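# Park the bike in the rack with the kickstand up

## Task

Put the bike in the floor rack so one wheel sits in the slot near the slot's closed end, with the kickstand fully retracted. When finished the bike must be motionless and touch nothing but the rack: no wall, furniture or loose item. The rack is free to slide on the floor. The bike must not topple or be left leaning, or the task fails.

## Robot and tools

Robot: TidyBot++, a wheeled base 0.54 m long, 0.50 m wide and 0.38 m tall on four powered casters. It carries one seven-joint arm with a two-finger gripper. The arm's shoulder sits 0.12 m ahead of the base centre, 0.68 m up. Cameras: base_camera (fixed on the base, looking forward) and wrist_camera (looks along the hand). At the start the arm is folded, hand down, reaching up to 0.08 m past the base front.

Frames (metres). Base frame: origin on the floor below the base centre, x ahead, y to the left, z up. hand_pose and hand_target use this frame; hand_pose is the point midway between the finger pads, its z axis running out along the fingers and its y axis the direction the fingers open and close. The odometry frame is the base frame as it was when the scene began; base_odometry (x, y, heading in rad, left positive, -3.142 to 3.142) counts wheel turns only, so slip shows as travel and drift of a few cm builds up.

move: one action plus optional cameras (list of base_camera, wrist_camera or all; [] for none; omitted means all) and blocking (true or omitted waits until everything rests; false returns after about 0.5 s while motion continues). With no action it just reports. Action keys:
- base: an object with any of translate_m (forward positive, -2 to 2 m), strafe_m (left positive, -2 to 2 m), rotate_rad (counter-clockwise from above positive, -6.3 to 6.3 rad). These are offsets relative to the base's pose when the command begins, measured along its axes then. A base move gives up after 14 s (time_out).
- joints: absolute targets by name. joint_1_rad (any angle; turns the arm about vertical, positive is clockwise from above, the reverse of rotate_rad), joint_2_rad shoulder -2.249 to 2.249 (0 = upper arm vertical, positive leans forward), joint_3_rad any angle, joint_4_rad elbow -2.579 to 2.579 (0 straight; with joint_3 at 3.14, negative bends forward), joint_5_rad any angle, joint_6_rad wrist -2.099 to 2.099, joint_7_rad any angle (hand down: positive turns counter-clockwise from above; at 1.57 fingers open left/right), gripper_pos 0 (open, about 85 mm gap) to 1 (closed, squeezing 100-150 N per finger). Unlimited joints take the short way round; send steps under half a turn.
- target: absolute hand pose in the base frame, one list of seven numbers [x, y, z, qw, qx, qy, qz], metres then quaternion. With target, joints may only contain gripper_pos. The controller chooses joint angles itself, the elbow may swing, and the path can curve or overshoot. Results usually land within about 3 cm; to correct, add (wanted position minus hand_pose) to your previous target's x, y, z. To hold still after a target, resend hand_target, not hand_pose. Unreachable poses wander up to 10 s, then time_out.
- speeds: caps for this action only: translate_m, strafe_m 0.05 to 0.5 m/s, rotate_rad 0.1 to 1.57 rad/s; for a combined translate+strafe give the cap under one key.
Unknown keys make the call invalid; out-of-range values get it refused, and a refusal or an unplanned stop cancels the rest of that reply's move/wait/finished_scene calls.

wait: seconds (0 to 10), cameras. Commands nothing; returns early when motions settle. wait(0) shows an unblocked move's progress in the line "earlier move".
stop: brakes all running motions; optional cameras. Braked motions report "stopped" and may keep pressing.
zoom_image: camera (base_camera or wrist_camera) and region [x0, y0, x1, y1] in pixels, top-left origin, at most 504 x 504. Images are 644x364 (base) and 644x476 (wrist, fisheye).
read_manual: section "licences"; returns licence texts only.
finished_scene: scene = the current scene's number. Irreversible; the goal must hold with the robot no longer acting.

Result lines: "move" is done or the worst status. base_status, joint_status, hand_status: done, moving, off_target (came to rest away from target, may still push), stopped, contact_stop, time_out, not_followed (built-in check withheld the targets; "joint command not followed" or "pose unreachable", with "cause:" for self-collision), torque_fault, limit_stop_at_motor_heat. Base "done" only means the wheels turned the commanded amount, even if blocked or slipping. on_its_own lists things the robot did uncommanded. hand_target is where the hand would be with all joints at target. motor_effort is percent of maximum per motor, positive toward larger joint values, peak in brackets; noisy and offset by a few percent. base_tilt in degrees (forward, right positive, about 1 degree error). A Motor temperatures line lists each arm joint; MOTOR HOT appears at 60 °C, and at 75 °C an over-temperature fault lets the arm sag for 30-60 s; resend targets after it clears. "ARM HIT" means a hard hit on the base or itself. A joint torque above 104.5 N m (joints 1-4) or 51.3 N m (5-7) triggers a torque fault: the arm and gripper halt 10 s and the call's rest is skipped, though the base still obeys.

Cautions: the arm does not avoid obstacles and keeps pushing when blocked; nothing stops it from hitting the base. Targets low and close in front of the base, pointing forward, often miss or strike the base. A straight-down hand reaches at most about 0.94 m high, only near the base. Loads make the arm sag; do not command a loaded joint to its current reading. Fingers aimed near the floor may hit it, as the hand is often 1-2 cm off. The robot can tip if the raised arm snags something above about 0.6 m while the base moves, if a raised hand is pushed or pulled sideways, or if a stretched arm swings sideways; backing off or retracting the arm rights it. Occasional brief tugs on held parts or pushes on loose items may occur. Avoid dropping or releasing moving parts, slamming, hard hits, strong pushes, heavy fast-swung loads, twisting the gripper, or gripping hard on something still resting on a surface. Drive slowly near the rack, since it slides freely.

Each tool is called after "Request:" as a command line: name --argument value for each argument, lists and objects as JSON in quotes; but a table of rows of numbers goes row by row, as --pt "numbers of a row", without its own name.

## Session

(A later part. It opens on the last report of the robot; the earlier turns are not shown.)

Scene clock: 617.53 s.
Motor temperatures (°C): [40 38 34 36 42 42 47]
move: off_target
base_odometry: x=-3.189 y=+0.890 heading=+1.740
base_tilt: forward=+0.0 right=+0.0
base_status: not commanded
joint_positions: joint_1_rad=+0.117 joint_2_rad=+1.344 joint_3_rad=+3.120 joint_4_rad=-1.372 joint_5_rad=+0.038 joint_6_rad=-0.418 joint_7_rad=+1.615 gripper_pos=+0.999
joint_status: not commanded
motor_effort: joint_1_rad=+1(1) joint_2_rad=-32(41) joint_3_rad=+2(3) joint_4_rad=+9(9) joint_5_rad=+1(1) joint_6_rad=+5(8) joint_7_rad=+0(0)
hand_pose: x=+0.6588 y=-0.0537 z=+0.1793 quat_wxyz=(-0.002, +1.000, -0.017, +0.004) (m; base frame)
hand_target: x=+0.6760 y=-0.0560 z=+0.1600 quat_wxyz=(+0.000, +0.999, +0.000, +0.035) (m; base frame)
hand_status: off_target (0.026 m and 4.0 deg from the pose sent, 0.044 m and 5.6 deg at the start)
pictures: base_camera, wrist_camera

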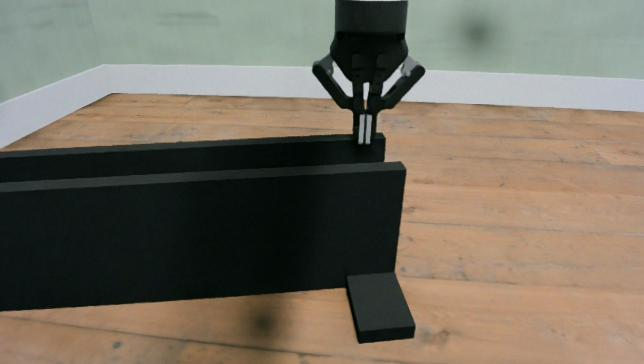

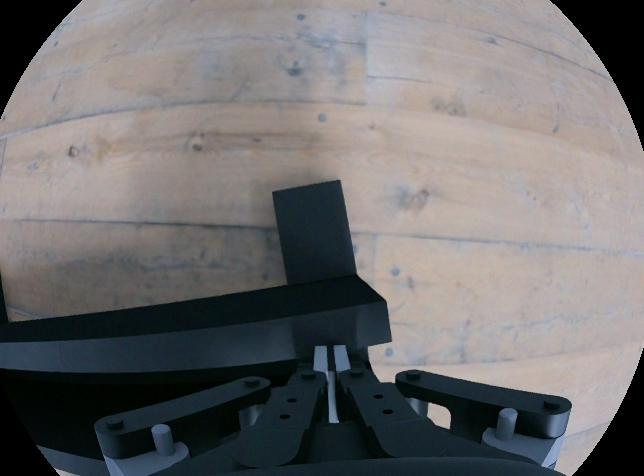

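Request:
move --target '[0.655, -0.056, 0.21, 0, 0.9994, 0, 0.035]' --cameras '[]'

Request:
move --target '[0.664, -0.056, 0.19, 0, 0.9994, 0, 0.035]'

Scene clock: 624.37 s.
Motor temperatures (°C): [40 38 34 36 42 42 47]
move: off_target
base_odometry: x=-3.189 y=+0.890 heading=+1.740
base_tilt: forward=+0.0 right=+0.0
base_status: not commanded
joint_positions: joint_1_rad=+0.117 joint_2_rad=+1.284 joint_3_rad=+3.120 joint_4_rad=-1.482 joint_5_rad=+0.038 joint_6_rad=-0.380 joint_7_rad=+1.615 gripper_pos=+0.999
joint_status: not commanded
motor_effort: joint_1_rad=-1(1) joint_2_rad=-40(41) joint_3_rad=+1(3) joint_4_rad=+4(7) joint_5_rad=+0(1) joint_6_rad=+0(5) joint_7_rad=+0(0)
hand_pose: x=+0.6340 y=-0.0504 z=+0.1973 quat_wxyz=(-0.003, +1.000, -0.016, -0.002) (m; base frame)
hand_target: x=+0.6550 y=-0.0560 z=+0.2100 quat_wxyz=(+0.000, +0.999, +0.000, +0.035) (m; base frame)
hand_status: off_target (0.025 m and 4.6 deg from the pose sent, 0.031 m and 4.0 deg at the start)
pictures: none
No camera images: "cameras" was empty.

Scene clock: 625.13 s.
Motor temperatures (°C): [40 38 34 36 42 42 47]
move: off_target
base_odometry: x=-3.189 y=+0.890 heading=+1.740
base_tilt: forward=-0.1 right=+0.1
base_status: not commanded
joint_positions: joint_1_rad=+0.117 joint_2_rad=+1.303 joint_3_rad=+3.120 joint_4_rad=-1.456 joint_5_rad=+0.038 joint_6_rad=-0.380 joint_7_rad=+1.615 gripper_pos=+0.999
joint_status: not commanded
motor_effort: joint_1_rad=+0(1) joint_2_rad=-40(41) joint_3_rad=+0(1) joint_4_rad=+5(6) joint_5_rad=+0(1) joint_6_rad=+1(1) joint_7_rad=+0(0)
hand_pose: x=+0.6404 y=-0.0512 z=+0.1906 quat_wxyz=(-0.003, +1.000, -0.016, +0.002) (m; base frame)
hand_target: x=+0.6640 y=-0.0560 z=+0.1900 quat_wxyz=(+0.000, +0.999, +0.000, +0.035) (m; base frame)
hand_status: off_target (0.024 m and 4.3 deg from the pose sent, 0.031 m and 4.6 deg at the start)
pictures: base_camera, wrist_camera

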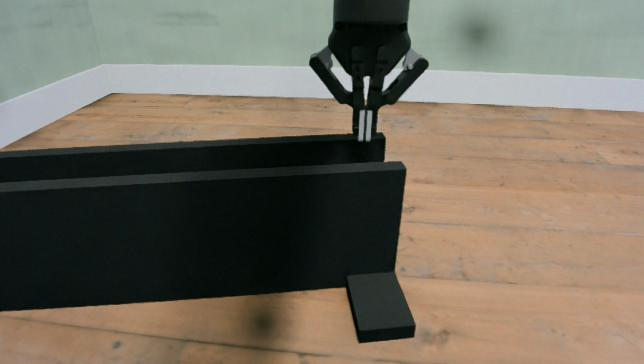

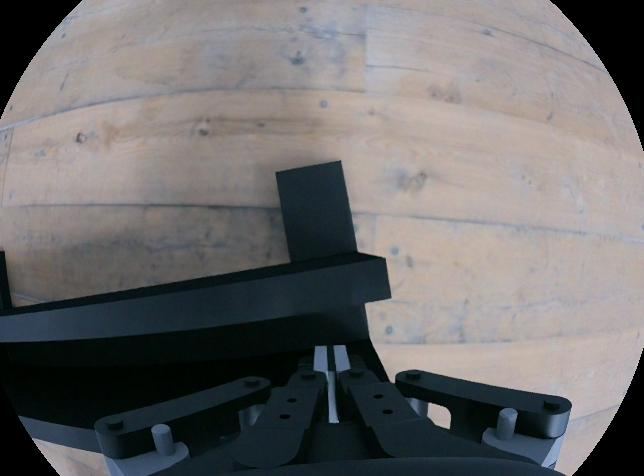

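Request:
move --target '[0.668, -0.056, 0.15, 0, 0.9994, 0, 0.035]'

Scene clock: 629.27 s.
Motor temperatures (°C): [40 38 34 36 41 42 47]
move: off_target
base_odometry: x=-3.189 y=+0.890 heading=+1.740
base_tilt: forward=-0.1 right=+0.1
base_status: not commanded
joint_positions: joint_1_rad=+0.117 joint_2_rad=+1.400 joint_3_rad=+3.120 joint_4_rad=-1.385 joint_5_rad=+0.038 joint_6_rad=-0.376 joint_7_rad=+1.615 gripper_pos=+0.999
joint_status: not commanded
motor_effort: joint_1_rad=-1(1) joint_2_rad=-41(43) joint_3_rad=+0(2) joint_4_rad=+5(6) joint_5_rad=+0(0) joint_6_rad=+0(1) joint_7_rad=+0(0)
hand_pose: x=+0.6350 y=-0.0504 z=+0.1478 quat_wxyz=(-0.005, +1.000, -0.017, -0.009) (m; base frame)
hand_target: x=+0.6680 y=-0.0560 z=+0.1500 quat_wxyz=(+0.000, +0.999, +0.000, +0.035) (m; base frame)
hand_status: off_target (0.034 m and 5.4 deg from the pose sent, 0.049 m and 4.3 deg at the start)
pictures: base_camera, wrist_camera

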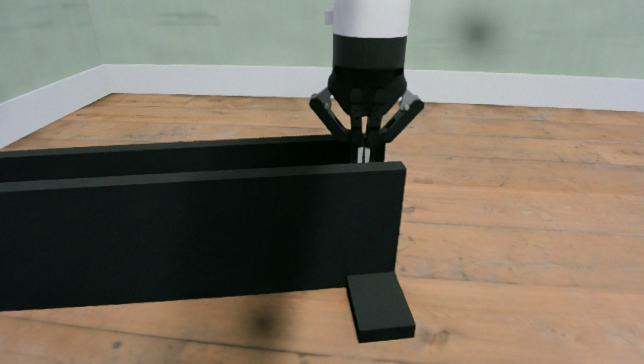

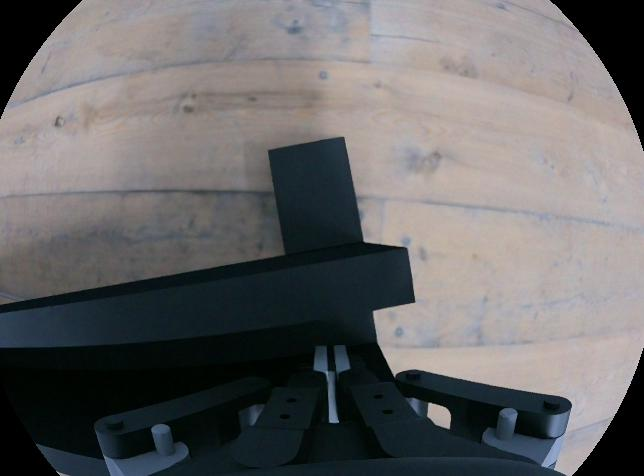

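Request:
move --target '[0.668, -0.056, 0.13, 0, 0.9994, 0, 0.035]' --cameras '[]'

Request:
move --base '{"translate_m": -0.15, "strafe_m": 0.02}' --speeds '{"translate_m": 0.1}'

Scene clock: 633.70 s.
Motor temperatures (°C): [40 38 34 36 41 42 47]
move: off_target
base_odometry: x=-3.189 y=+0.890 heading=+1.740
base_tilt: forward=+0.0 right=+0.0
base_status: not commanded
joint_positions: joint_1_rad=+0.117 joint_2_rad=+1.439 joint_3_rad=+3.120 joint_4_rad=-1.349 joint_5_rad=+0.038 joint_6_rad=-0.369 joint_7_rad=+1.615 gripper_pos=+0.999
joint_status: not commanded
motor_effort: joint_1_rad=-1(1) joint_2_rad=-41(42) joint_3_rad=+1(1) joint_4_rad=+4(6) joint_5_rad=+0(1) joint_6_rad=+0(1) joint_7_rad=+0(0)
hand_pose: x=+0.6378 y=-0.0507 z=+0.1311 quat_wxyz=(-0.005, +1.000, -0.017, -0.007) (m; base frame)
hand_target: x=+0.6680 y=-0.0560 z=+0.1300 quat_wxyz=(+0.000, +0.999, +0.000, +0.035) (m; base frame)
hand_status: off_target (0.031 m and 5.3 deg from the pose sent, 0.038 m and 5.4 deg at the start)
pictures: none
No camera images: "cameras" was empty.

Scene clock: 635.77 s.
Motor temperatures (°C): [40 38 34 36 41 42 47]
move: done
base_odometry: x=-3.184 y=+0.738 heading=+1.740
base_tilt: forward=-0.1 right=-0.1
base_status: done
joint_positions: joint_1_rad=+0.117 joint_2_rad=+1.440 joint_3_rad=+3.120 joint_4_rad=-1.344 joint_5_rad=+0.038 joint_6_rad=-0.363 joint_7_rad=+1.615 gripper_pos=+0.999
joint_status: not commanded
motor_effort: joint_1_rad=-1(2) joint_2_rad=-40(41) joint_3_rad=+0(1) joint_4_rad=+4(5) joint_5_rad=+0(1) joint_6_rad=+0(2) joint_7_rad=+0(0)
hand_pose: x=+0.6426 y=-0.0512 z=+0.1314 quat_wxyz=(-0.004, +1.000, -0.017, -0.002) (m; base frame)
hand_target: x=+0.6680 y=-0.0560 z=+0.1300 quat_wxyz=(+0.000, +0.999, +0.000, +0.035) (m; base frame)
hand_status: not commanded
pictures: base_camera, wrist_camera

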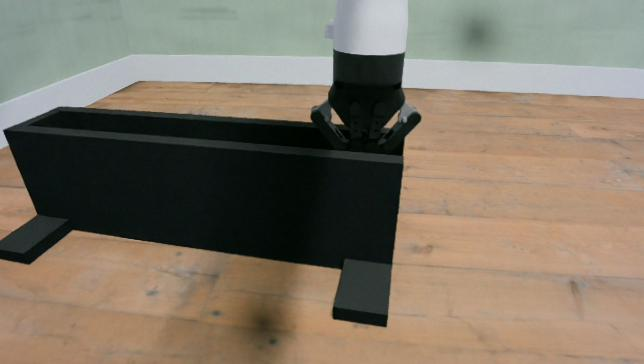

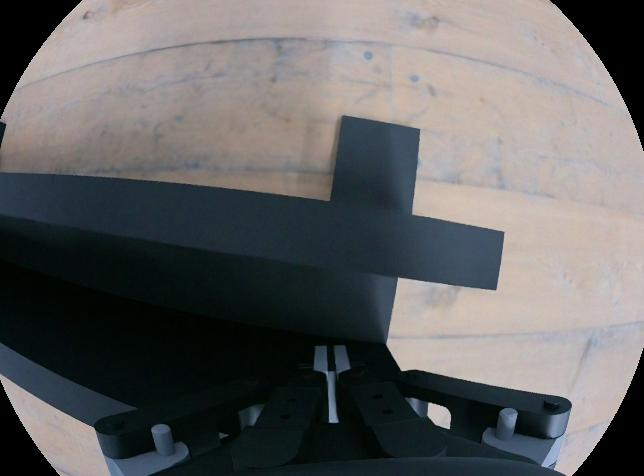

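Request:
move --base '{"translate_m": -0.2, "strafe_m": 0.05}' --speeds '{"translate_m": 0.12}'

Scene clock: 640.80 s.
Motor temperatures (°C): [40 38 34 36 41 42 47]
move: done
base_odometry: x=-3.199 y=+0.533 heading=+1.740
base_tilt: forward=-0.1 right=+0.0
base_status: done
joint_positions: joint_1_rad=+0.117 joint_2_rad=+1.440 joint_3_rad=+3.120 joint_4_rad=-1.335 joint_5_rad=+0.038 joint_6_rad=-0.355 joint_7_rad=+1.615 gripper_pos=+0.999
joint_status: not commanded
motor_effort: joint_1_rad=-1(2) joint_2_rad=-40(41) joint_3_rad=+0(1) joint_4_rad=+4(5) joint_5_rad=+0(1) joint_6_rad=+0(2) joint_7_rad=+0(0)
hand_pose: x=+0.6501 y=-0.0520 z=+0.1323 quat_wxyz=(-0.003, +1.000, -0.017, +0.006) (m; base frame)
hand_target: x=+0.6680 y=-0.0560 z=+0.1300 quat_wxyz=(+0.000, +0.999, +0.000, +0.035) (m; base frame)
hand_status: not commanded
pictures: base_camera, wrist_camera

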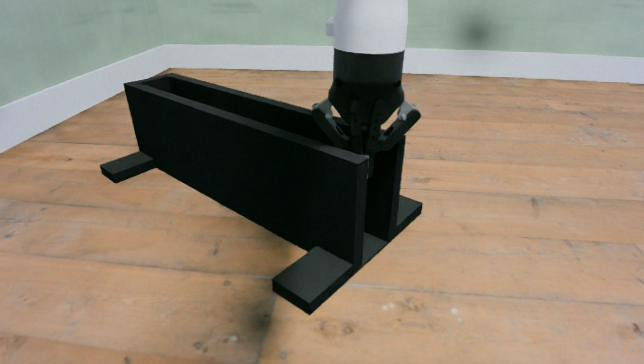

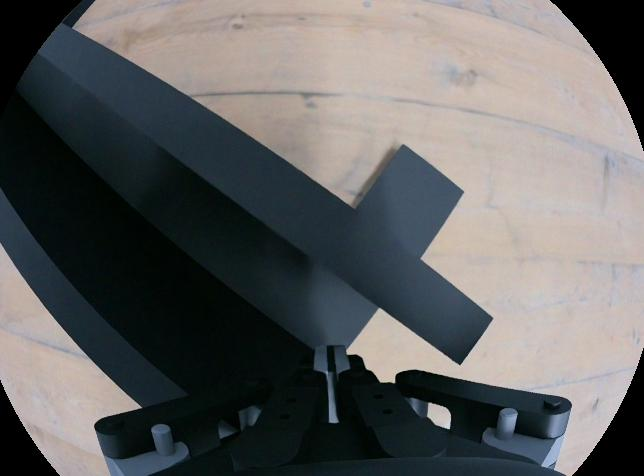

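Request:
move --base '{"translate_m": -0.045, "strafe_m": 0.01}' --speeds '{"translate_m": 0.12}'

Request:
move --target '[0.66, -0.056, 0.25, 0, 0.9994, 0, 0.035]'

Scene clock: 651.20 s.
Motor temperatures (°C): [40 38 34 36 41 42 47]
move: done
base_odometry: x=-3.202 y=+0.486 heading=+1.740
base_tilt: forward=+0.0 right=+0.0
base_status: done
joint_positions: joint_1_rad=+0.117 joint_2_rad=+1.440 joint_3_rad=+3.120 joint_4_rad=-1.332 joint_5_rad=+0.038 joint_6_rad=-0.352 joint_7_rad=+1.615 gripper_pos=+0.999
joint_status: not commanded
motor_effort: joint_1_rad=-1(3) joint_2_rad=-40(41) joint_3_rad=+0(2) joint_4_rad=+3(5) joint_5_rad=+0(1) joint_6_rad=-1(2) joint_7_rad=+0(0)
hand_pose: x=+0.6528 y=-0.0524 z=+0.1326 quat_wxyz=(-0.003, +1.000, -0.018, +0.009) (m; base frame)
hand_target: x=+0.6680 y=-0.0560 z=+0.1300 quat_wxyz=(+0.000, +0.999, +0.000, +0.035) (m; base frame)
hand_status: not commanded
pictures: base_camera, wrist_camera

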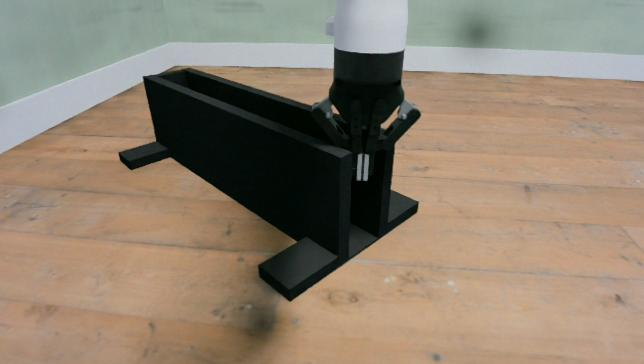

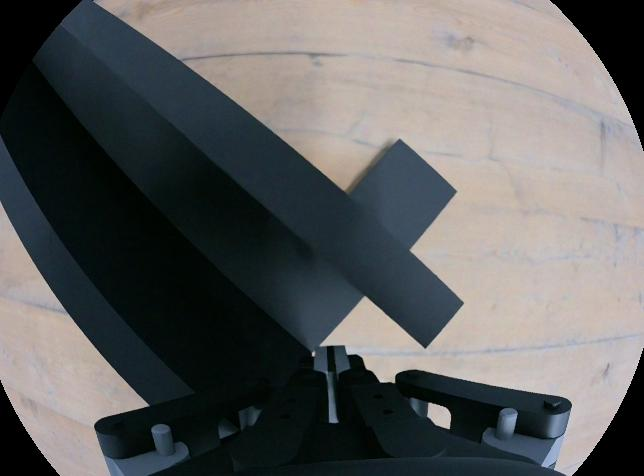

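Scene clock: 652.80 s.
Motor temperatures (°C): [40 38 34 36 41 42 47]
move: off_target
base_odometry: x=-3.202 y=+0.486 heading=+1.740
base_tilt: forward=-0.1 right=-0.1
base_status: not commanded
joint_positions: joint_1_rad=+0.117 joint_2_rad=+1.183 joint_3_rad=+3.120 joint_4_rad=-1.499 joint_5_rad=+0.038 joint_6_rad=-0.352 joint_7_rad=+1.615 gripper_pos=+0.999
joint_status: not commanded
motor_effort: joint_1_rad=-1(2) joint_2_rad=-41(44) joint_3_rad=+1(1) joint_4_rad=+7(8) joint_5_rad=+0(1) joint_6_rad=+2(2) joint_7_rad=+0(0)
hand_pose: x=+0.6783 y=-0.0554 z=+0.2498 quat_wxyz=(+0.002, +0.998, -0.016, +0.054) (m; base frame)
hand_target: x=+0.6600 y=-0.0560 z=+0.2500 quat_wxyz=(+0.000, +0.999, +0.000, +0.035) (m; base frame)
hand_status: off_target (0.018 m and 2.8 deg from the pose sent, 0.118 m and 3.6 deg at the start)
pictures: base_camera, wrist_camera

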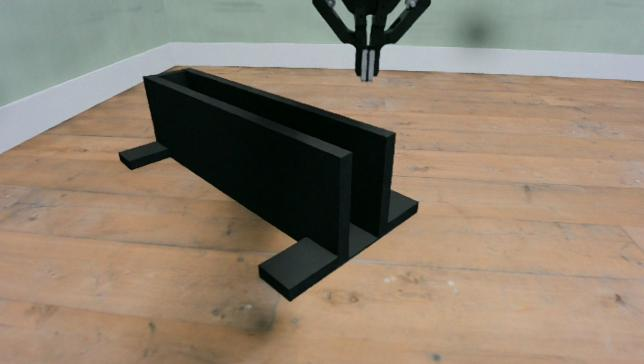

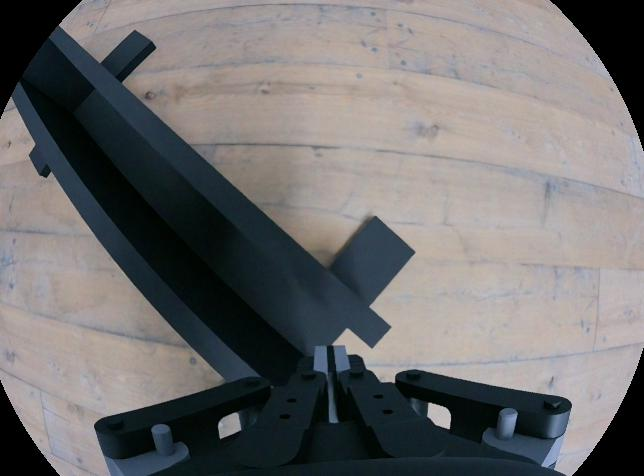

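Request:
move --base '{"translate_m": -0.925, "strafe_m": -0.4526}' --joints '{"joint_1_rad": 0.0, "joint_2_rad": -0.339, "joint_3_rad": 3.11, "joint_4_rad": -2.4, "joint_5_rad": -0.03, "joint_6_rad": -0.4, "joint_7_rad": 1.562, "gripper_pos": 0.0}' --cameras '[]'

Request:
move --base '{"rotate_rad": -0.768}'

Scene clock: 684.23 s.
Motor temperatures (°C): [40 38 34 36 41 42 46]
move: done
base_odometry: x=-2.600 y=-0.349 heading=+1.740
base_tilt: forward=-0.1 right=+0.0
base_status: done
joint_positions: joint_1_rad=+0.013 joint_2_rad=-0.328 joint_3_rad=+3.120 joint_4_rad=-2.375 joint_5_rad=+0.038 joint_6_rad=-0.352 joint_7_rad=+1.615 gripper_pos=+0.000
joint_status: all done
motor_effort: joint_1_rad=-1(3) joint_2_rad=-5(43) joint_3_rad=+2(3) joint_4_rad=+17(19) joint_5_rad=+0(1) joint_6_rad=+7(8) joint_7_rad=+0(1)
hand_pose: x=+0.4731 y=+0.0002 z=+0.7066 quat_wxyz=(+0.022, +0.931, +0.040, +0.362) (m; base frame)
hand_target: x=+0.4517 y=+0.0150 z=+0.6885 quat_wxyz=(-0.012, +0.943, +0.001, +0.334) (m; base frame)
hand_status: not commanded
pictures: none
No camera images: "cameras" was empty.

Scene clock: 685.93 s.
Motor temperatures (°C): [40 38 33 36 41 42 46]
move: done
base_odometry: x=-2.600 y=-0.349 heading=+0.972
base_tilt: forward=-0.1 right=+0.0
base_status: done
joint_positions: joint_1_rad=+0.008 joint_2_rad=-0.328 joint_3_rad=+3.120 joint_4_rad=-2.375 joint_5_rad=+0.038 joint_6_rad=-0.352 joint_7_rad=+1.615 gripper_pos=+0.000
joint_status: not commanded
motor_effort: joint_1_rad=-1(2) joint_2_rad=-5(6) joint_3_rad=+2(3) joint_4_rad=+16(18) joint_5_rad=+0(1) joint_6_rad=+7(7) joint_7_rad=+0(0)
hand_pose: x=+0.4731 y=+0.0018 z=+0.7066 quat_wxyz=(+0.022, +0.931, +0.042, +0.362) (m; base frame)
hand_target: x=+0.4517 y=+0.0150 z=+0.6885 quat_wxyz=(-0.012, +0.943, +0.001, +0.334) (m; base frame)
hand_status: not commanded
pictures: base_camera, wrist_camera

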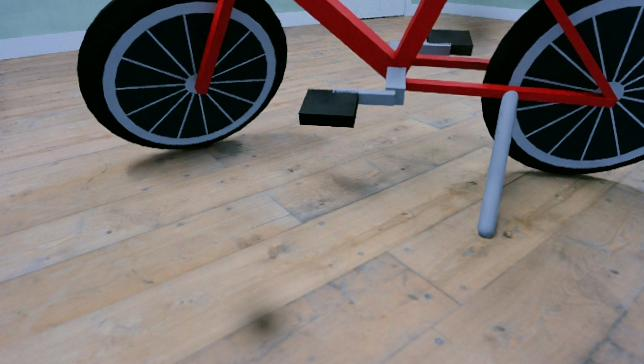

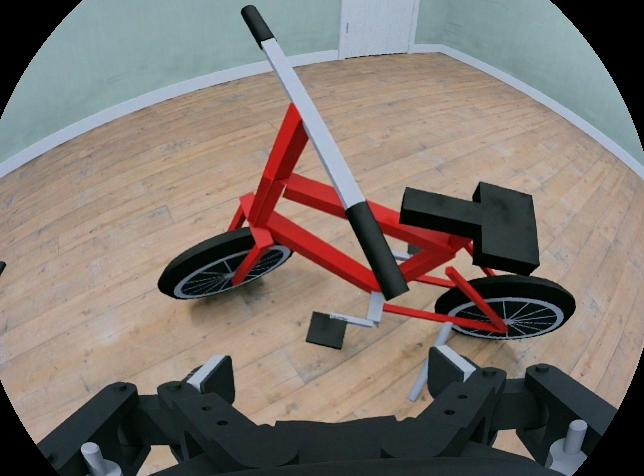

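Request:
move --target '[0.45, 0.05, 0.84, 0, 0.968, 0.25, 0]' --cameras '[]'

Request:
move --base '{"translate_m": 0.2, "strafe_m": -0.2}' --target '[0.58, 0.19, 0.80, 0, 0.968, 0.25, 0]'

Scene clock: 701.33 s.
Motor temperatures (°C): [40 38 33 36 41 42 46]
move: off_target
base_odometry: x=-2.600 y=-0.349 heading=+0.972
base_tilt: forward=+0.0 right=+0.0
base_status: not commanded
joint_positions: joint_1_rad=-0.077 joint_2_rad=+0.041 joint_3_rad=+3.099 joint_4_rad=-1.378 joint_5_rad=+0.038 joint_6_rad=-1.651 joint_7_rad=+1.847 gripper_pos=+0.000
joint_status: not commanded
motor_effort: joint_1_rad=-1(1) joint_2_rad=-17(17) joint_3_rad=+1(3) joint_4_rad=+15(18) joint_5_rad=+0(1) joint_6_rad=+0(7) joint_7_rad=+0(0)
hand_pose: x=+0.4675 y=+0.0310 z=+0.8396 quat_wxyz=(+0.021, +0.980, +0.194, +0.035) (m; base frame)
hand_target: x=+0.4500 y=+0.0500 z=+0.8400 quat_wxyz=(+0.000, +0.968, +0.250, +0.000) (m; base frame)
hand_status: off_target (0.026 m and 8.0 deg from the pose sent, 0.144 m and 48.5 deg at the start)
pictures: none
No camera images: "cameras" was empty.

Scene clock: 703.43 s.
Motor temperatures (°C): [40 38 33 36 41 42 46]
move: off_target
base_odometry: x=-2.322 y=-0.297 heading=+0.972
base_tilt: forward=-0.1 right=+0.1
base_status: done
joint_positions: joint_1_rad=-0.334 joint_2_rad=+0.473 joint_3_rad=+3.069 joint_4_rad=-0.958 joint_5_rad=+0.038 joint_6_rad=-1.666 joint_7_rad=+1.739 gripper_pos=+0.000
joint_status: not commanded
motor_effort: joint_1_rad=+0(3) joint_2_rad=-32(35) joint_3_rad=+0(3) joint_4_rad=+15(16) joint_5_rad=+0(1) joint_6_rad=+0(3) joint_7_rad=+0(0)
hand_pose: x=+0.6000 y=+0.1873 z=+0.7897 quat_wxyz=(+0.000, +0.961, +0.277, +0.023) (m; base frame)
hand_target: x=+0.5800 y=+0.1900 z=+0.8000 quat_wxyz=(+0.000, +0.968, +0.250, +0.000) (m; base frame)
hand_status: off_target (0.023 m and 4.1 deg from the pose sent, 0.199 m and 8.0 deg at the start)
pictures: base_camera, wrist_camera

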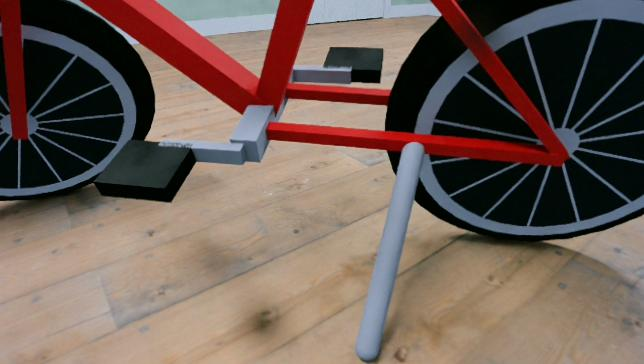

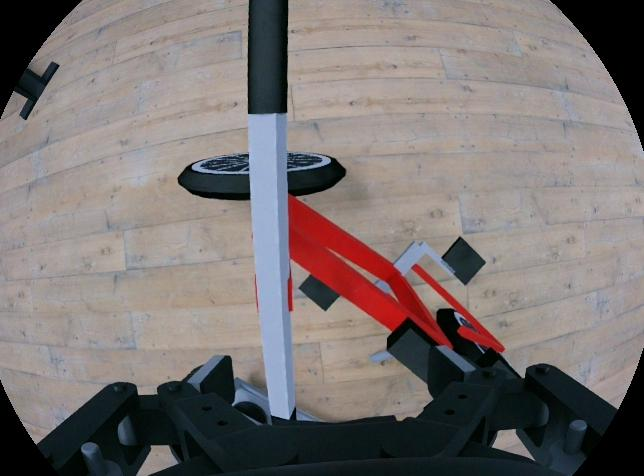

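Request:
move

Scene clock: 720.30 s.
Motor temperatures (°C): [40 38 33 36 41 42 46]
base_odometry: x=-2.322 y=-0.297 heading=+0.972
base_tilt: forward=+0.0 right=+0.0
base_status: done
joint_positions: joint_1_rad=-0.334 joint_2_rad=+0.473 joint_3_rad=+3.069 joint_4_rad=-0.958 joint_5_rad=+0.038 joint_6_rad=-1.666 joint_7_rad=+1.739 gripper_pos=+0.000
joint_status: not commanded
motor_effort: joint_1_rad=-1(3) joint_2_rad=-32(35) joint_3_rad=+0(3) joint_4_rad=+15(16) joint_5_rad=+0(1) joint_6_rad=+0(3) joint_7_rad=+0(0)
hand_pose: x=+0.6000 y=+0.1873 z=+0.7898 quat_wxyz=(+0.000, +0.961, +0.277, +0.023) (m; base frame)
hand_target: x=+0.5800 y=+0.1900 z=+0.8000 quat_wxyz=(+0.000, +0.968, +0.250, +0.000) (m; base frame)
hand_status: off_target (0.023 m and 4.1 deg from the pose sent, 0.199 m and 8.0 deg at the start)
pictures: base_camera, wrist_camera

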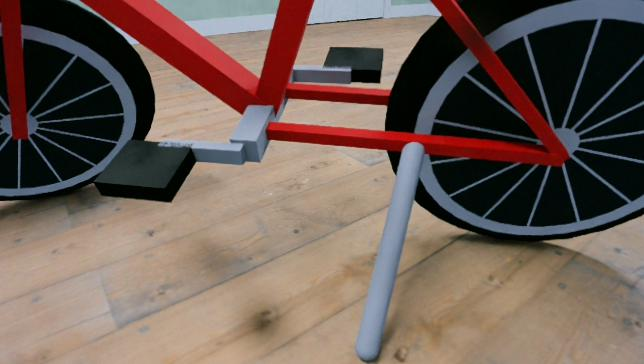

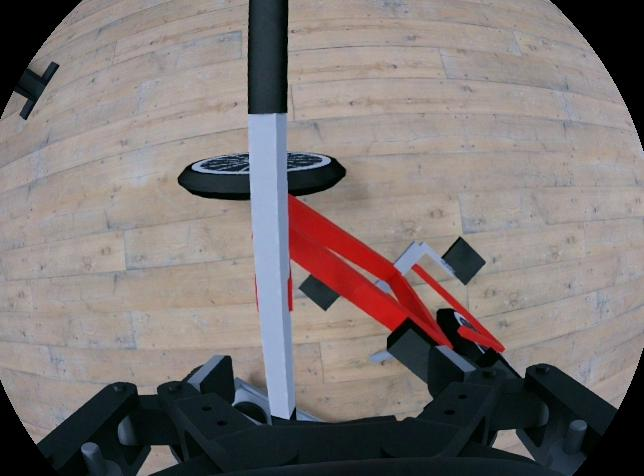

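Request:
move --target '[0.511, 0.197, 0.77, -0.0279, 0.9583, 0.2657, 0.1007]' --cameras '["wrist_camera"]'

Scene clock: 742.80 s.
Motor temperatures (°C): [40 38 33 36 41 42 46]
move: off_target
base_odometry: x=-2.322 y=-0.297 heading=+0.972
base_tilt: forward=+0.0 right=+0.1
base_status: not commanded
joint_positions: joint_1_rad=-0.302 joint_2_rad=+0.177 joint_3_rad=+2.968 joint_4_rad=-1.467 joint_5_rad=+0.038 joint_6_rad=-1.366 joint_7_rad=+1.712 gripper_pos=+0.000
joint_status: not commanded
motor_effort: joint_1_rad=-1(1) joint_2_rad=-22(33) joint_3_rad=+1(2) joint_4_rad=+16(17) joint_5_rad=+0(0) joint_6_rad=+1(2) joint_7_rad=+0(0)
hand_pose: x=+0.5042 y=+0.1828 z=+0.7658 quat_wxyz=(-0.007, +0.951, +0.303, +0.067) (m; base frame)
hand_target: x=+0.5110 y=+0.1970 z=+0.7700 quat_wxyz=(-0.028, +0.958, +0.266, +0.101) (m; base frame)
hand_status: off_target (0.016 m and 6.3 deg from the pose sent, 0.092 m and 9.6 deg at the start)
pictures: wrist_camera

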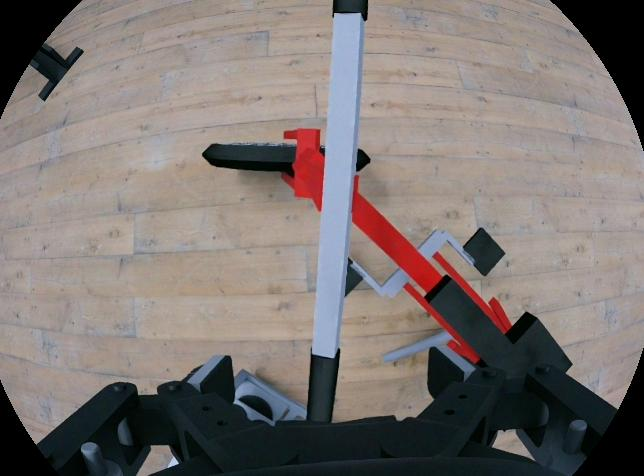

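Request:
move --target '[0.553, 0.22, 0.70, -0.0279, 0.9583, 0.2657, 0.1007]' --cameras '["wrist_camera"]'

Request:
zoom_image --camera "wrist_camera" --region '[160, 100, 500, 476]'

Scene clock: 750.17 s.
Motor temperatures (°C): [40 38 33 36 41 42 46]
move: off_target
base_odometry: x=-2.322 y=-0.297 heading=+0.972
base_tilt: forward=-0.1 right=+0.0
base_status: not commanded
joint_positions: joint_1_rad=-0.321 joint_2_rad=+0.294 joint_3_rad=+2.968 joint_4_rad=-1.517 joint_5_rad=+0.038 joint_6_rad=-1.181 joint_7_rad=+1.689 gripper_pos=+0.000
joint_status: not commanded
motor_effort: joint_1_rad=-1(1) joint_2_rad=-26(29) joint_3_rad=+1(2) joint_4_rad=+16(17) joint_5_rad=+0(1) joint_6_rad=+1(3) joint_7_rad=+0(0)
hand_pose: x=+0.5408 y=+0.2112 z=+0.7040 quat_wxyz=(-0.021, +0.951, +0.301, +0.074) (m; base frame)
hand_target: x=+0.5530 y=+0.2200 z=+0.7000 quat_wxyz=(-0.028, +0.958, +0.266, +0.101) (m; base frame)
hand_status: off_target (0.016 m and 5.2 deg from the pose sent, 0.090 m and 6.3 deg at the start)
pictures: wrist_camera

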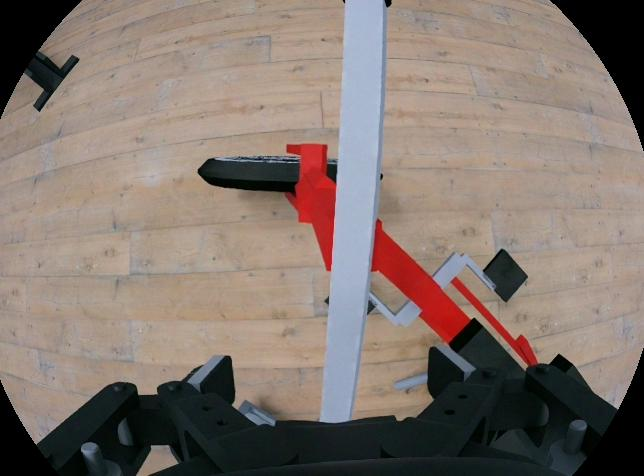

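Scaled by 1.340.

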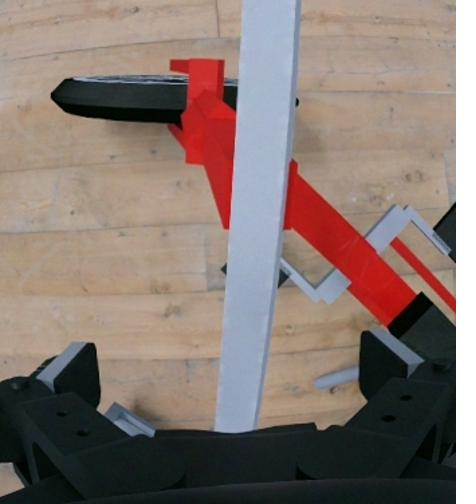

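Request:
move --target '[0.563, 0.214, 0.66, -0.0244, 0.967, 0.2322, 0.1016]' --cameras '["wrist_camera"]'

Request:
zoom_image --camera "wrist_camera" --region '[160, 100, 500, 476]'

Scene clock: 757.17 s.
Motor temperatures (°C): [40 38 33 36 41 42 46]
move: off_target
base_odometry: x=-2.322 y=-0.297 heading=+0.972
base_tilt: forward=+0.1 right=+0.0
base_status: not commanded
joint_positions: joint_1_rad=-0.327 joint_2_rad=+0.329 joint_3_rad=+2.982 joint_4_rad=-1.590 joint_5_rad=+0.038 joint_6_rad=-1.063 joint_7_rad=+1.626 gripper_pos=+0.000
joint_status: not commanded
motor_effort: joint_1_rad=-1(1) joint_2_rad=-27(29) joint_3_rad=+1(1) joint_4_rad=+15(16) joint_5_rad=+0(0) joint_6_rad=+2(3) joint_7_rad=+0(0)
hand_pose: x=+0.5483 y=+0.2130 z=+0.6675 quat_wxyz=(-0.025, +0.960, +0.268, +0.078) (m; base frame)
hand_target: x=+0.5630 y=+0.2140 z=+0.6600 quat_wxyz=(-0.024, +0.967, +0.232, +0.102) (m; base frame)
hand_status: off_target (0.017 m and 5.0 deg from the pose sent, 0.049 m and 8.7 deg at the start)
pictures: wrist_camera

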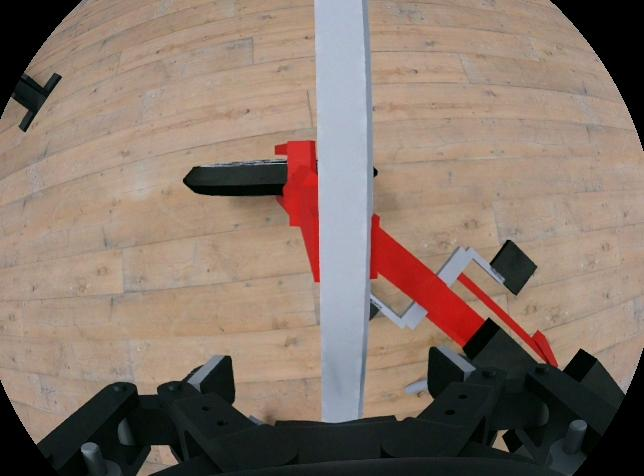

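Scaled by 1.340.

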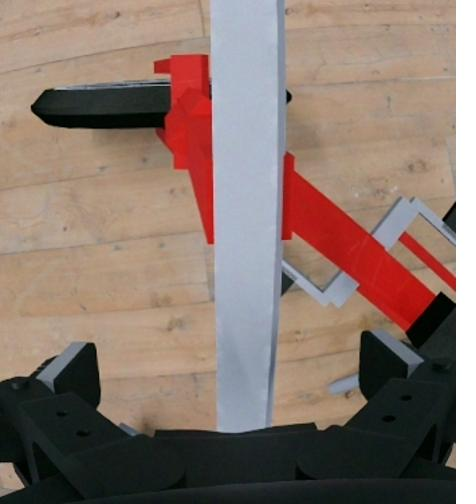

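Request:
move --target '[0.570, 0.210, 0.615, -0.0244, 0.967, 0.2322, 0.1016]' --cameras '["wrist_camera", "base_camera"]'

Request:
zoom_image --camera "wrist_camera" --region '[160, 100, 500, 476]'

Scene clock: 762.10 s.
Motor temperatures (°C): [40 38 33 36 41 42 46]
move: off_target
base_odometry: x=-2.322 y=-0.297 heading=+0.972
base_tilt: forward=+0.0 right=+0.0
base_status: not commanded
joint_positions: joint_1_rad=-0.327 joint_2_rad=+0.387 joint_3_rad=+2.994 joint_4_rad=-1.665 joint_5_rad=+0.038 joint_6_rad=-0.934 joint_7_rad=+1.626 gripper_pos=+0.000
joint_status: not commanded
motor_effort: joint_1_rad=+0(1) joint_2_rad=-28(30) joint_3_rad=+0(1) joint_4_rad=+14(16) joint_5_rad=+0(0) joint_6_rad=+1(2) joint_7_rad=+0(0)
hand_pose: x=+0.5546 y=+0.2124 z=+0.6208 quat_wxyz=(-0.027, +0.961, +0.263, +0.076) (m; base frame)
hand_target: x=+0.5700 y=+0.2100 z=+0.6150 quat_wxyz=(-0.024, +0.967, +0.232, +0.102) (m; base frame)
hand_status: off_target (0.017 m and 4.7 deg from the pose sent, 0.057 m and 5.0 deg at the start)
pictures: base_camera, wrist_camera

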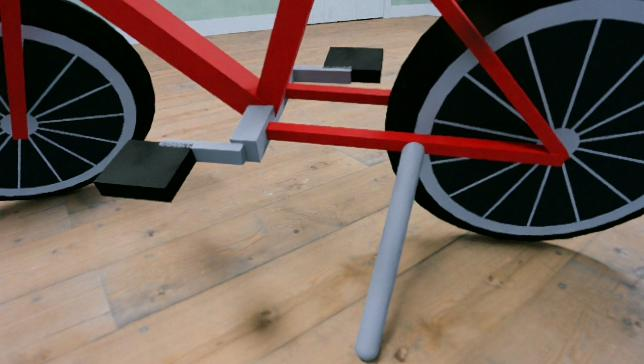

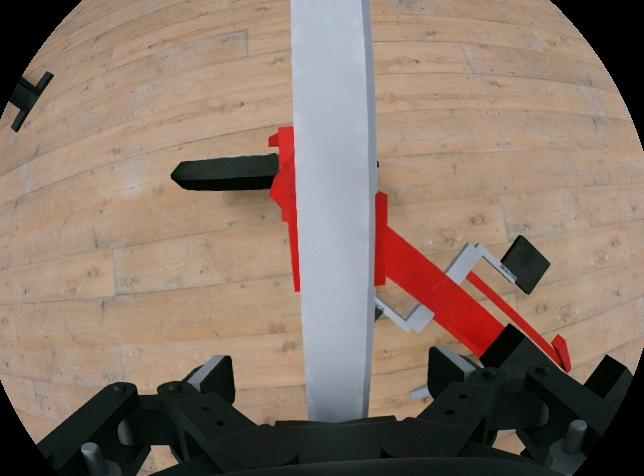

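Scaled by 1.340.

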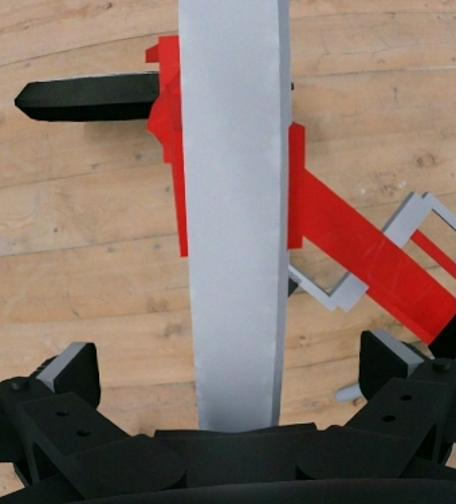

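Request:
move --target '[0.573, 0.207, 0.583, -0.0244, 0.967, 0.2322, 0.1016]' --cameras '["wrist_camera"]'

Request:
zoom_image --camera "wrist_camera" --region '[160, 100, 500, 476]'

Scene clock: 766.50 s.
Motor temperatures (°C): [40 38 33 36 41 42 46]
move: off_target
base_odometry: x=-2.322 y=-0.297 heading=+0.972
base_tilt: forward=-0.1 right=+0.0
base_status: not commanded
joint_positions: joint_1_rad=-0.327 joint_2_rad=+0.409 joint_3_rad=+3.005 joint_4_rad=-1.708 joint_5_rad=+0.038 joint_6_rad=-0.844 joint_7_rad=+1.626 gripper_pos=+0.000
joint_status: not commanded
motor_effort: joint_1_rad=+0(2) joint_2_rad=-23(28) joint_3_rad=+1(1) joint_4_rad=+12(14) joint_5_rad=+0(1) joint_6_rad=+2(4) joint_7_rad=+0(0)
hand_pose: x=+0.5618 y=+0.2119 z=+0.6006 quat_wxyz=(-0.030, +0.961, +0.259, +0.088) (m; base frame)
hand_target: x=+0.5730 y=+0.2070 z=+0.5830 quat_wxyz=(-0.024, +0.967, +0.232, +0.102) (m; base frame)
hand_status: off_target (0.021 m and 3.5 deg from the pose sent, 0.042 m and 4.7 deg at the start)
pictures: wrist_camera

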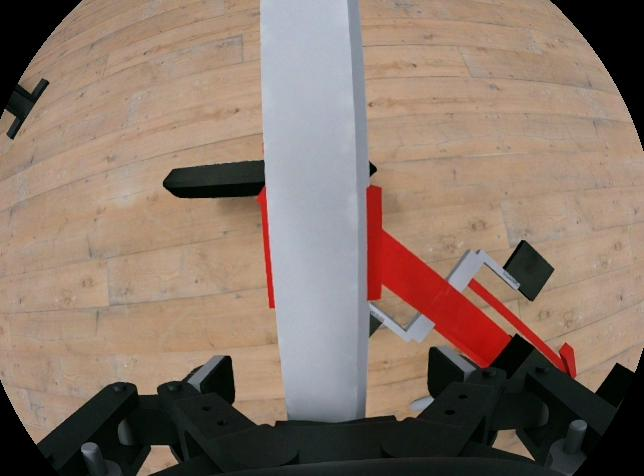

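Scaled by 1.340.

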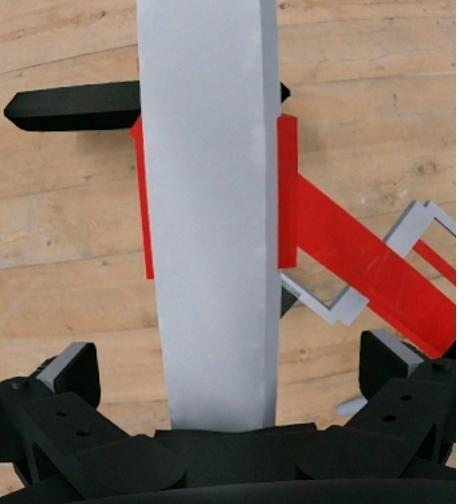

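Request:
move --target '[0.570, 0.208, 0.608, -0.0244, 0.967, 0.2322, 0.1016]' --cameras '["wrist_camera"]'

Request:
move --joints '{"gripper_pos": 1.0}'

Scene clock: 775.50 s.
Motor temperatures (°C): [40 38 33 36 41 42 46]
move: off_target
base_odometry: x=-2.322 y=-0.297 heading=+0.972
base_tilt: forward=+0.0 right=+0.1
base_status: not commanded
joint_positions: joint_1_rad=-0.327 joint_2_rad=+0.408 joint_3_rad=+3.005 joint_4_rad=-1.708 joint_5_rad=+0.038 joint_6_rad=-0.843 joint_7_rad=+1.626 gripper_pos=+0.000
joint_status: not commanded
motor_effort: joint_1_rad=-1(2) joint_2_rad=-28(28) joint_3_rad=+0(1) joint_4_rad=+14(15) joint_5_rad=+0(0) joint_6_rad=+2(3) joint_7_rad=+0(0)
hand_pose: x=+0.5621 y=+0.2120 z=+0.6012 quat_wxyz=(-0.030, +0.961, +0.259, +0.089) (m; base frame)
hand_target: x=+0.5700 y=+0.2080 z=+0.6080 quat_wxyz=(-0.024, +0.967, +0.232, +0.102) (m; base frame)
hand_status: off_target (0.011 m and 3.5 deg from the pose sent, 0.012 m and 3.5 deg at the start)
pictures: wrist_camera

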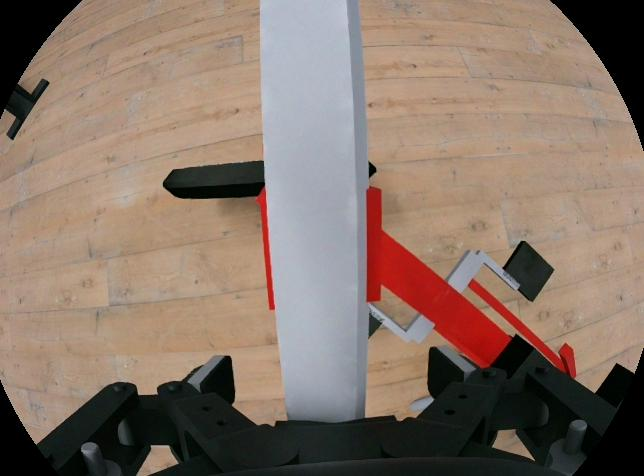

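Scene clock: 776.60 s.
Motor temperatures (°C): [40 38 33 36 41 42 46]
move: off_target
base_odometry: x=-2.322 y=-0.297 heading=+0.972
base_tilt: forward=+0.0 right=+0.0
base_status: not commanded
joint_positions: joint_1_rad=-0.330 joint_2_rad=+0.407 joint_3_rad=+3.005 joint_4_rad=-1.708 joint_5_rad=+0.039 joint_6_rad=-0.843 joint_7_rad=+1.625 gripper_pos=+0.744
joint_status: gripper_pos off_target (ended at +0.744, target +1.000)
motor_effort: joint_1_rad=+1(3) joint_2_rad=-28(28) joint_3_rad=+1(3) joint_4_rad=+15(17) joint_5_rad=-2(4) joint_6_rad=+5(6) joint_7_rad=+1(2)
hand_pose: x=+0.5616 y=+0.2131 z=+0.6016 quat_wxyz=(-0.030, +0.961, +0.259, +0.089) (m; base frame)
hand_target: x=+0.5700 y=+0.2080 z=+0.6080 quat_wxyz=(-0.024, +0.967, +0.232, +0.102) (m; base frame)
hand_status: not commanded
pictures: base_camera, wrist_camera

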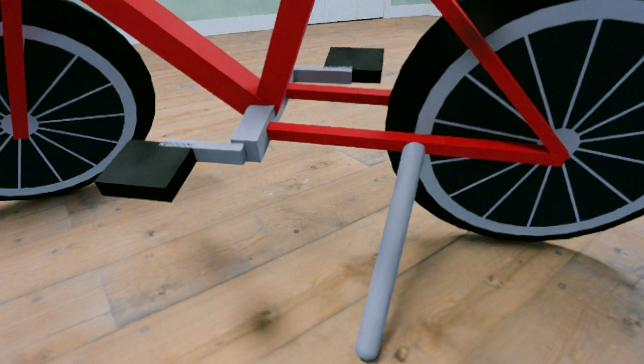

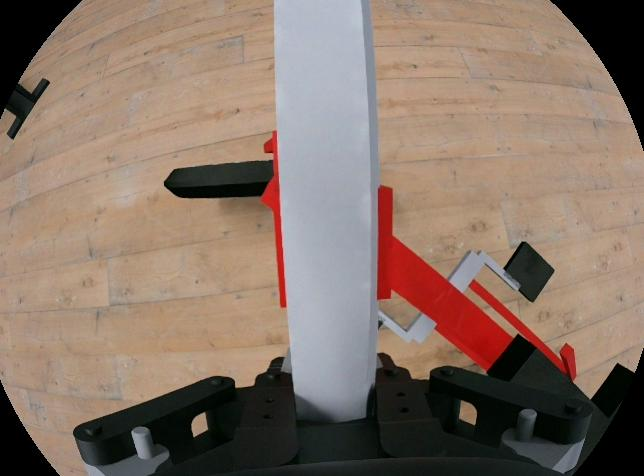

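Request:
move --base '{"translate_m": 0.033}' --speeds '{"translate_m": 0.05}' --target '[0.570, 0.208, 0.616, -0.0193, 0.9691, 0.2326, 0.0805]' --cameras '[]'

Request:
move --base '{"translate_m": 0.033}' --speeds '{"translate_m": 0.05}' --target '[0.570, 0.208, 0.623, -0.0142, 0.9706, 0.2330, 0.0593]'

Scene clock: 818.17 s.
Motor temperatures (°C): [40 38 33 36 41 41 46]
move: off_target
base_odometry: x=-2.303 y=-0.270 heading=+0.972
base_tilt: forward=-0.1 right=+0.0
base_status: done
joint_positions: joint_1_rad=-0.337 joint_2_rad=+0.401 joint_3_rad=+3.008 joint_4_rad=-1.685 joint_5_rad=+0.039 joint_6_rad=-0.935 joint_7_rad=+1.625 gripper_pos=+0.751
joint_status: not commanded
motor_effort: joint_1_rad=+0(3) joint_2_rad=-24(29) joint_3_rad=+0(3) joint_4_rad=+19(21) joint_5_rad=-2(3) joint_6_rad=+10(12) joint_7_rad=+1(1)
hand_pose: x=+0.5459 y=+0.2068 z=+0.6073 quat_wxyz=(-0.022, +0.963, +0.262, +0.059) (m; base frame)
hand_target: x=+0.5700 y=+0.2080 z=+0.6160 quat_wxyz=(-0.019, +0.969, +0.233, +0.080) (m; base frame)
hand_status: off_target (0.026 m and 4.3 deg from the pose sent, 0.017 m and 3.6 deg at the start)
pictures: none
No camera images: "cameras" was empty.

Scene clock: 819.30 s.
Motor temperatures (°C): [40 38 33 36 41 41 46]
move: off_target
base_odometry: x=-2.284 y=-0.243 heading=+0.972
base_tilt: forward=+0.0 right=+0.0
base_status: done
joint_positions: joint_1_rad=-0.339 joint_2_rad=+0.418 joint_3_rad=+3.014 joint_4_rad=-1.611 joint_5_rad=+0.039 joint_6_rad=-0.995 joint_7_rad=+1.625 gripper_pos=+0.763
joint_status: not commanded
motor_effort: joint_1_rad=+0(2) joint_2_rad=-26(29) joint_3_rad=+0(2) joint_4_rad=+16(21) joint_5_rad=-3(4) joint_6_rad=+6(11) joint_7_rad=+0(1)
hand_pose: x=+0.5596 y=+0.2103 z=+0.6202 quat_wxyz=(-0.021, +0.964, +0.260, +0.058) (m; base frame)
hand_target: x=+0.5700 y=+0.2080 z=+0.6230 quat_wxyz=(-0.014, +0.971, +0.233, +0.059) (m; base frame)
hand_status: off_target (0.011 m and 3.3 deg from the pose sent, 0.029 m and 3.6 deg at the start)
pictures: base_camera, wrist_camera

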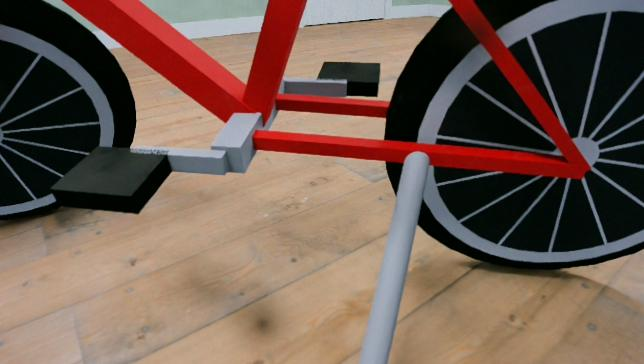

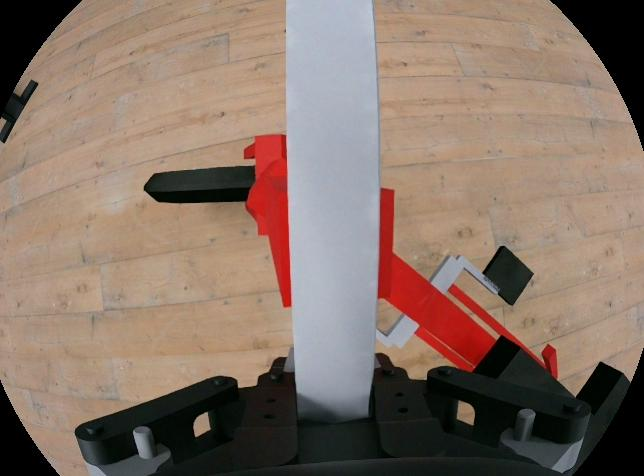

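Request:
move --base '{"translate_m": 0.035}' --speeds '{"translate_m": 0.05}' --target '[0.570, 0.208, 0.628, -0.0092, 0.9717, 0.2332, 0.0382]' --cameras '[]'

Request:
move --base '{"translate_m": 0.035}' --speeds '{"translate_m": 0.05}' --target '[0.570, 0.208, 0.632, -0.0041, 0.9723, 0.2334, 0.0170]'

Scene clock: 824.37 s.
Motor temperatures (°C): [40 38 33 36 41 41 46]
move: off_target
base_odometry: x=-2.264 y=-0.214 heading=+0.971
base_tilt: forward=+0.0 right=+0.0
base_status: done
joint_positions: joint_1_rad=-0.342 joint_2_rad=+0.441 joint_3_rad=+3.020 joint_4_rad=-1.541 joint_5_rad=+0.039 joint_6_rad=-1.052 joint_7_rad=+1.625 gripper_pos=+0.775
joint_status: not commanded
motor_effort: joint_1_rad=+0(2) joint_2_rad=-27(31) joint_3_rad=+0(2) joint_4_rad=+15(19) joint_5_rad=-4(5) joint_6_rad=+2(9) joint_7_rad=+0(0)
hand_pose: x=+0.5718 y=+0.2131 z=+0.6290 quat_wxyz=(-0.019, +0.965, +0.257, +0.053) (m; base frame)
hand_target: x=+0.5700 y=+0.2080 z=+0.6280 quat_wxyz=(-0.009, +0.972, +0.233, +0.038) (m; base frame)
hand_status: off_target (0.006 m and 3.5 deg from the pose sent, 0.013 m and 4.1 deg at the start)
pictures: none
No camera images: "cameras" was empty.

Scene clock: 825.53 s.
Motor temperatures (°C): [40 38 33 36 41 41 46]
move: off_target
base_odometry: x=-2.244 y=-0.185 heading=+0.971
base_tilt: forward=-0.1 right=+0.0
base_status: done
joint_positions: joint_1_rad=-0.350 joint_2_rad=+0.467 joint_3_rad=+3.021 joint_4_rad=-1.481 joint_5_rad=+0.039 joint_6_rad=-1.113 joint_7_rad=+1.625 gripper_pos=+0.782
joint_status: not commanded
motor_effort: joint_1_rad=+0(2) joint_2_rad=-29(33) joint_3_rad=+1(2) joint_4_rad=+14(18) joint_5_rad=+0(4) joint_6_rad=+3(5) joint_7_rad=-1(2)
hand_pose: x=+0.5756 y=+0.2177 z=+0.6335 quat_wxyz=(-0.018, +0.965, +0.260, +0.040) (m; base frame)
hand_target: x=+0.5700 y=+0.2080 z=+0.6320 quat_wxyz=(-0.004, +0.972, +0.233, +0.017) (m; base frame)
hand_status: off_target (0.011 m and 4.3 deg from the pose sent, 0.006 m and 5.3 deg at the start)
pictures: base_camera, wrist_camera

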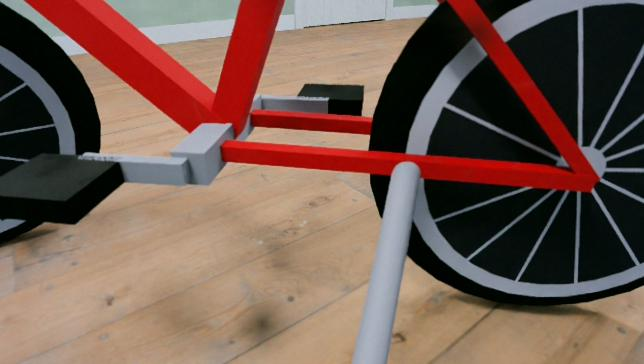

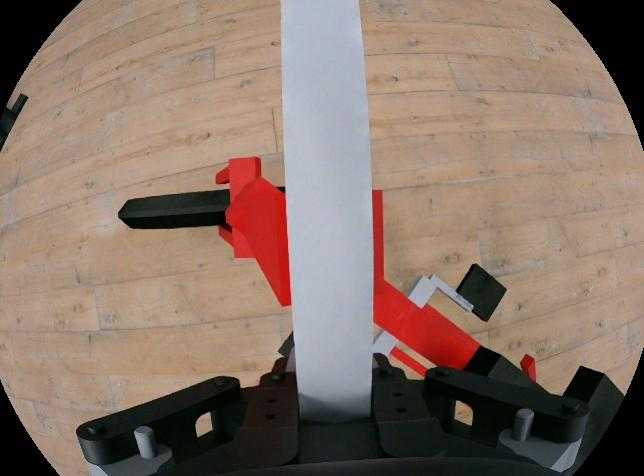

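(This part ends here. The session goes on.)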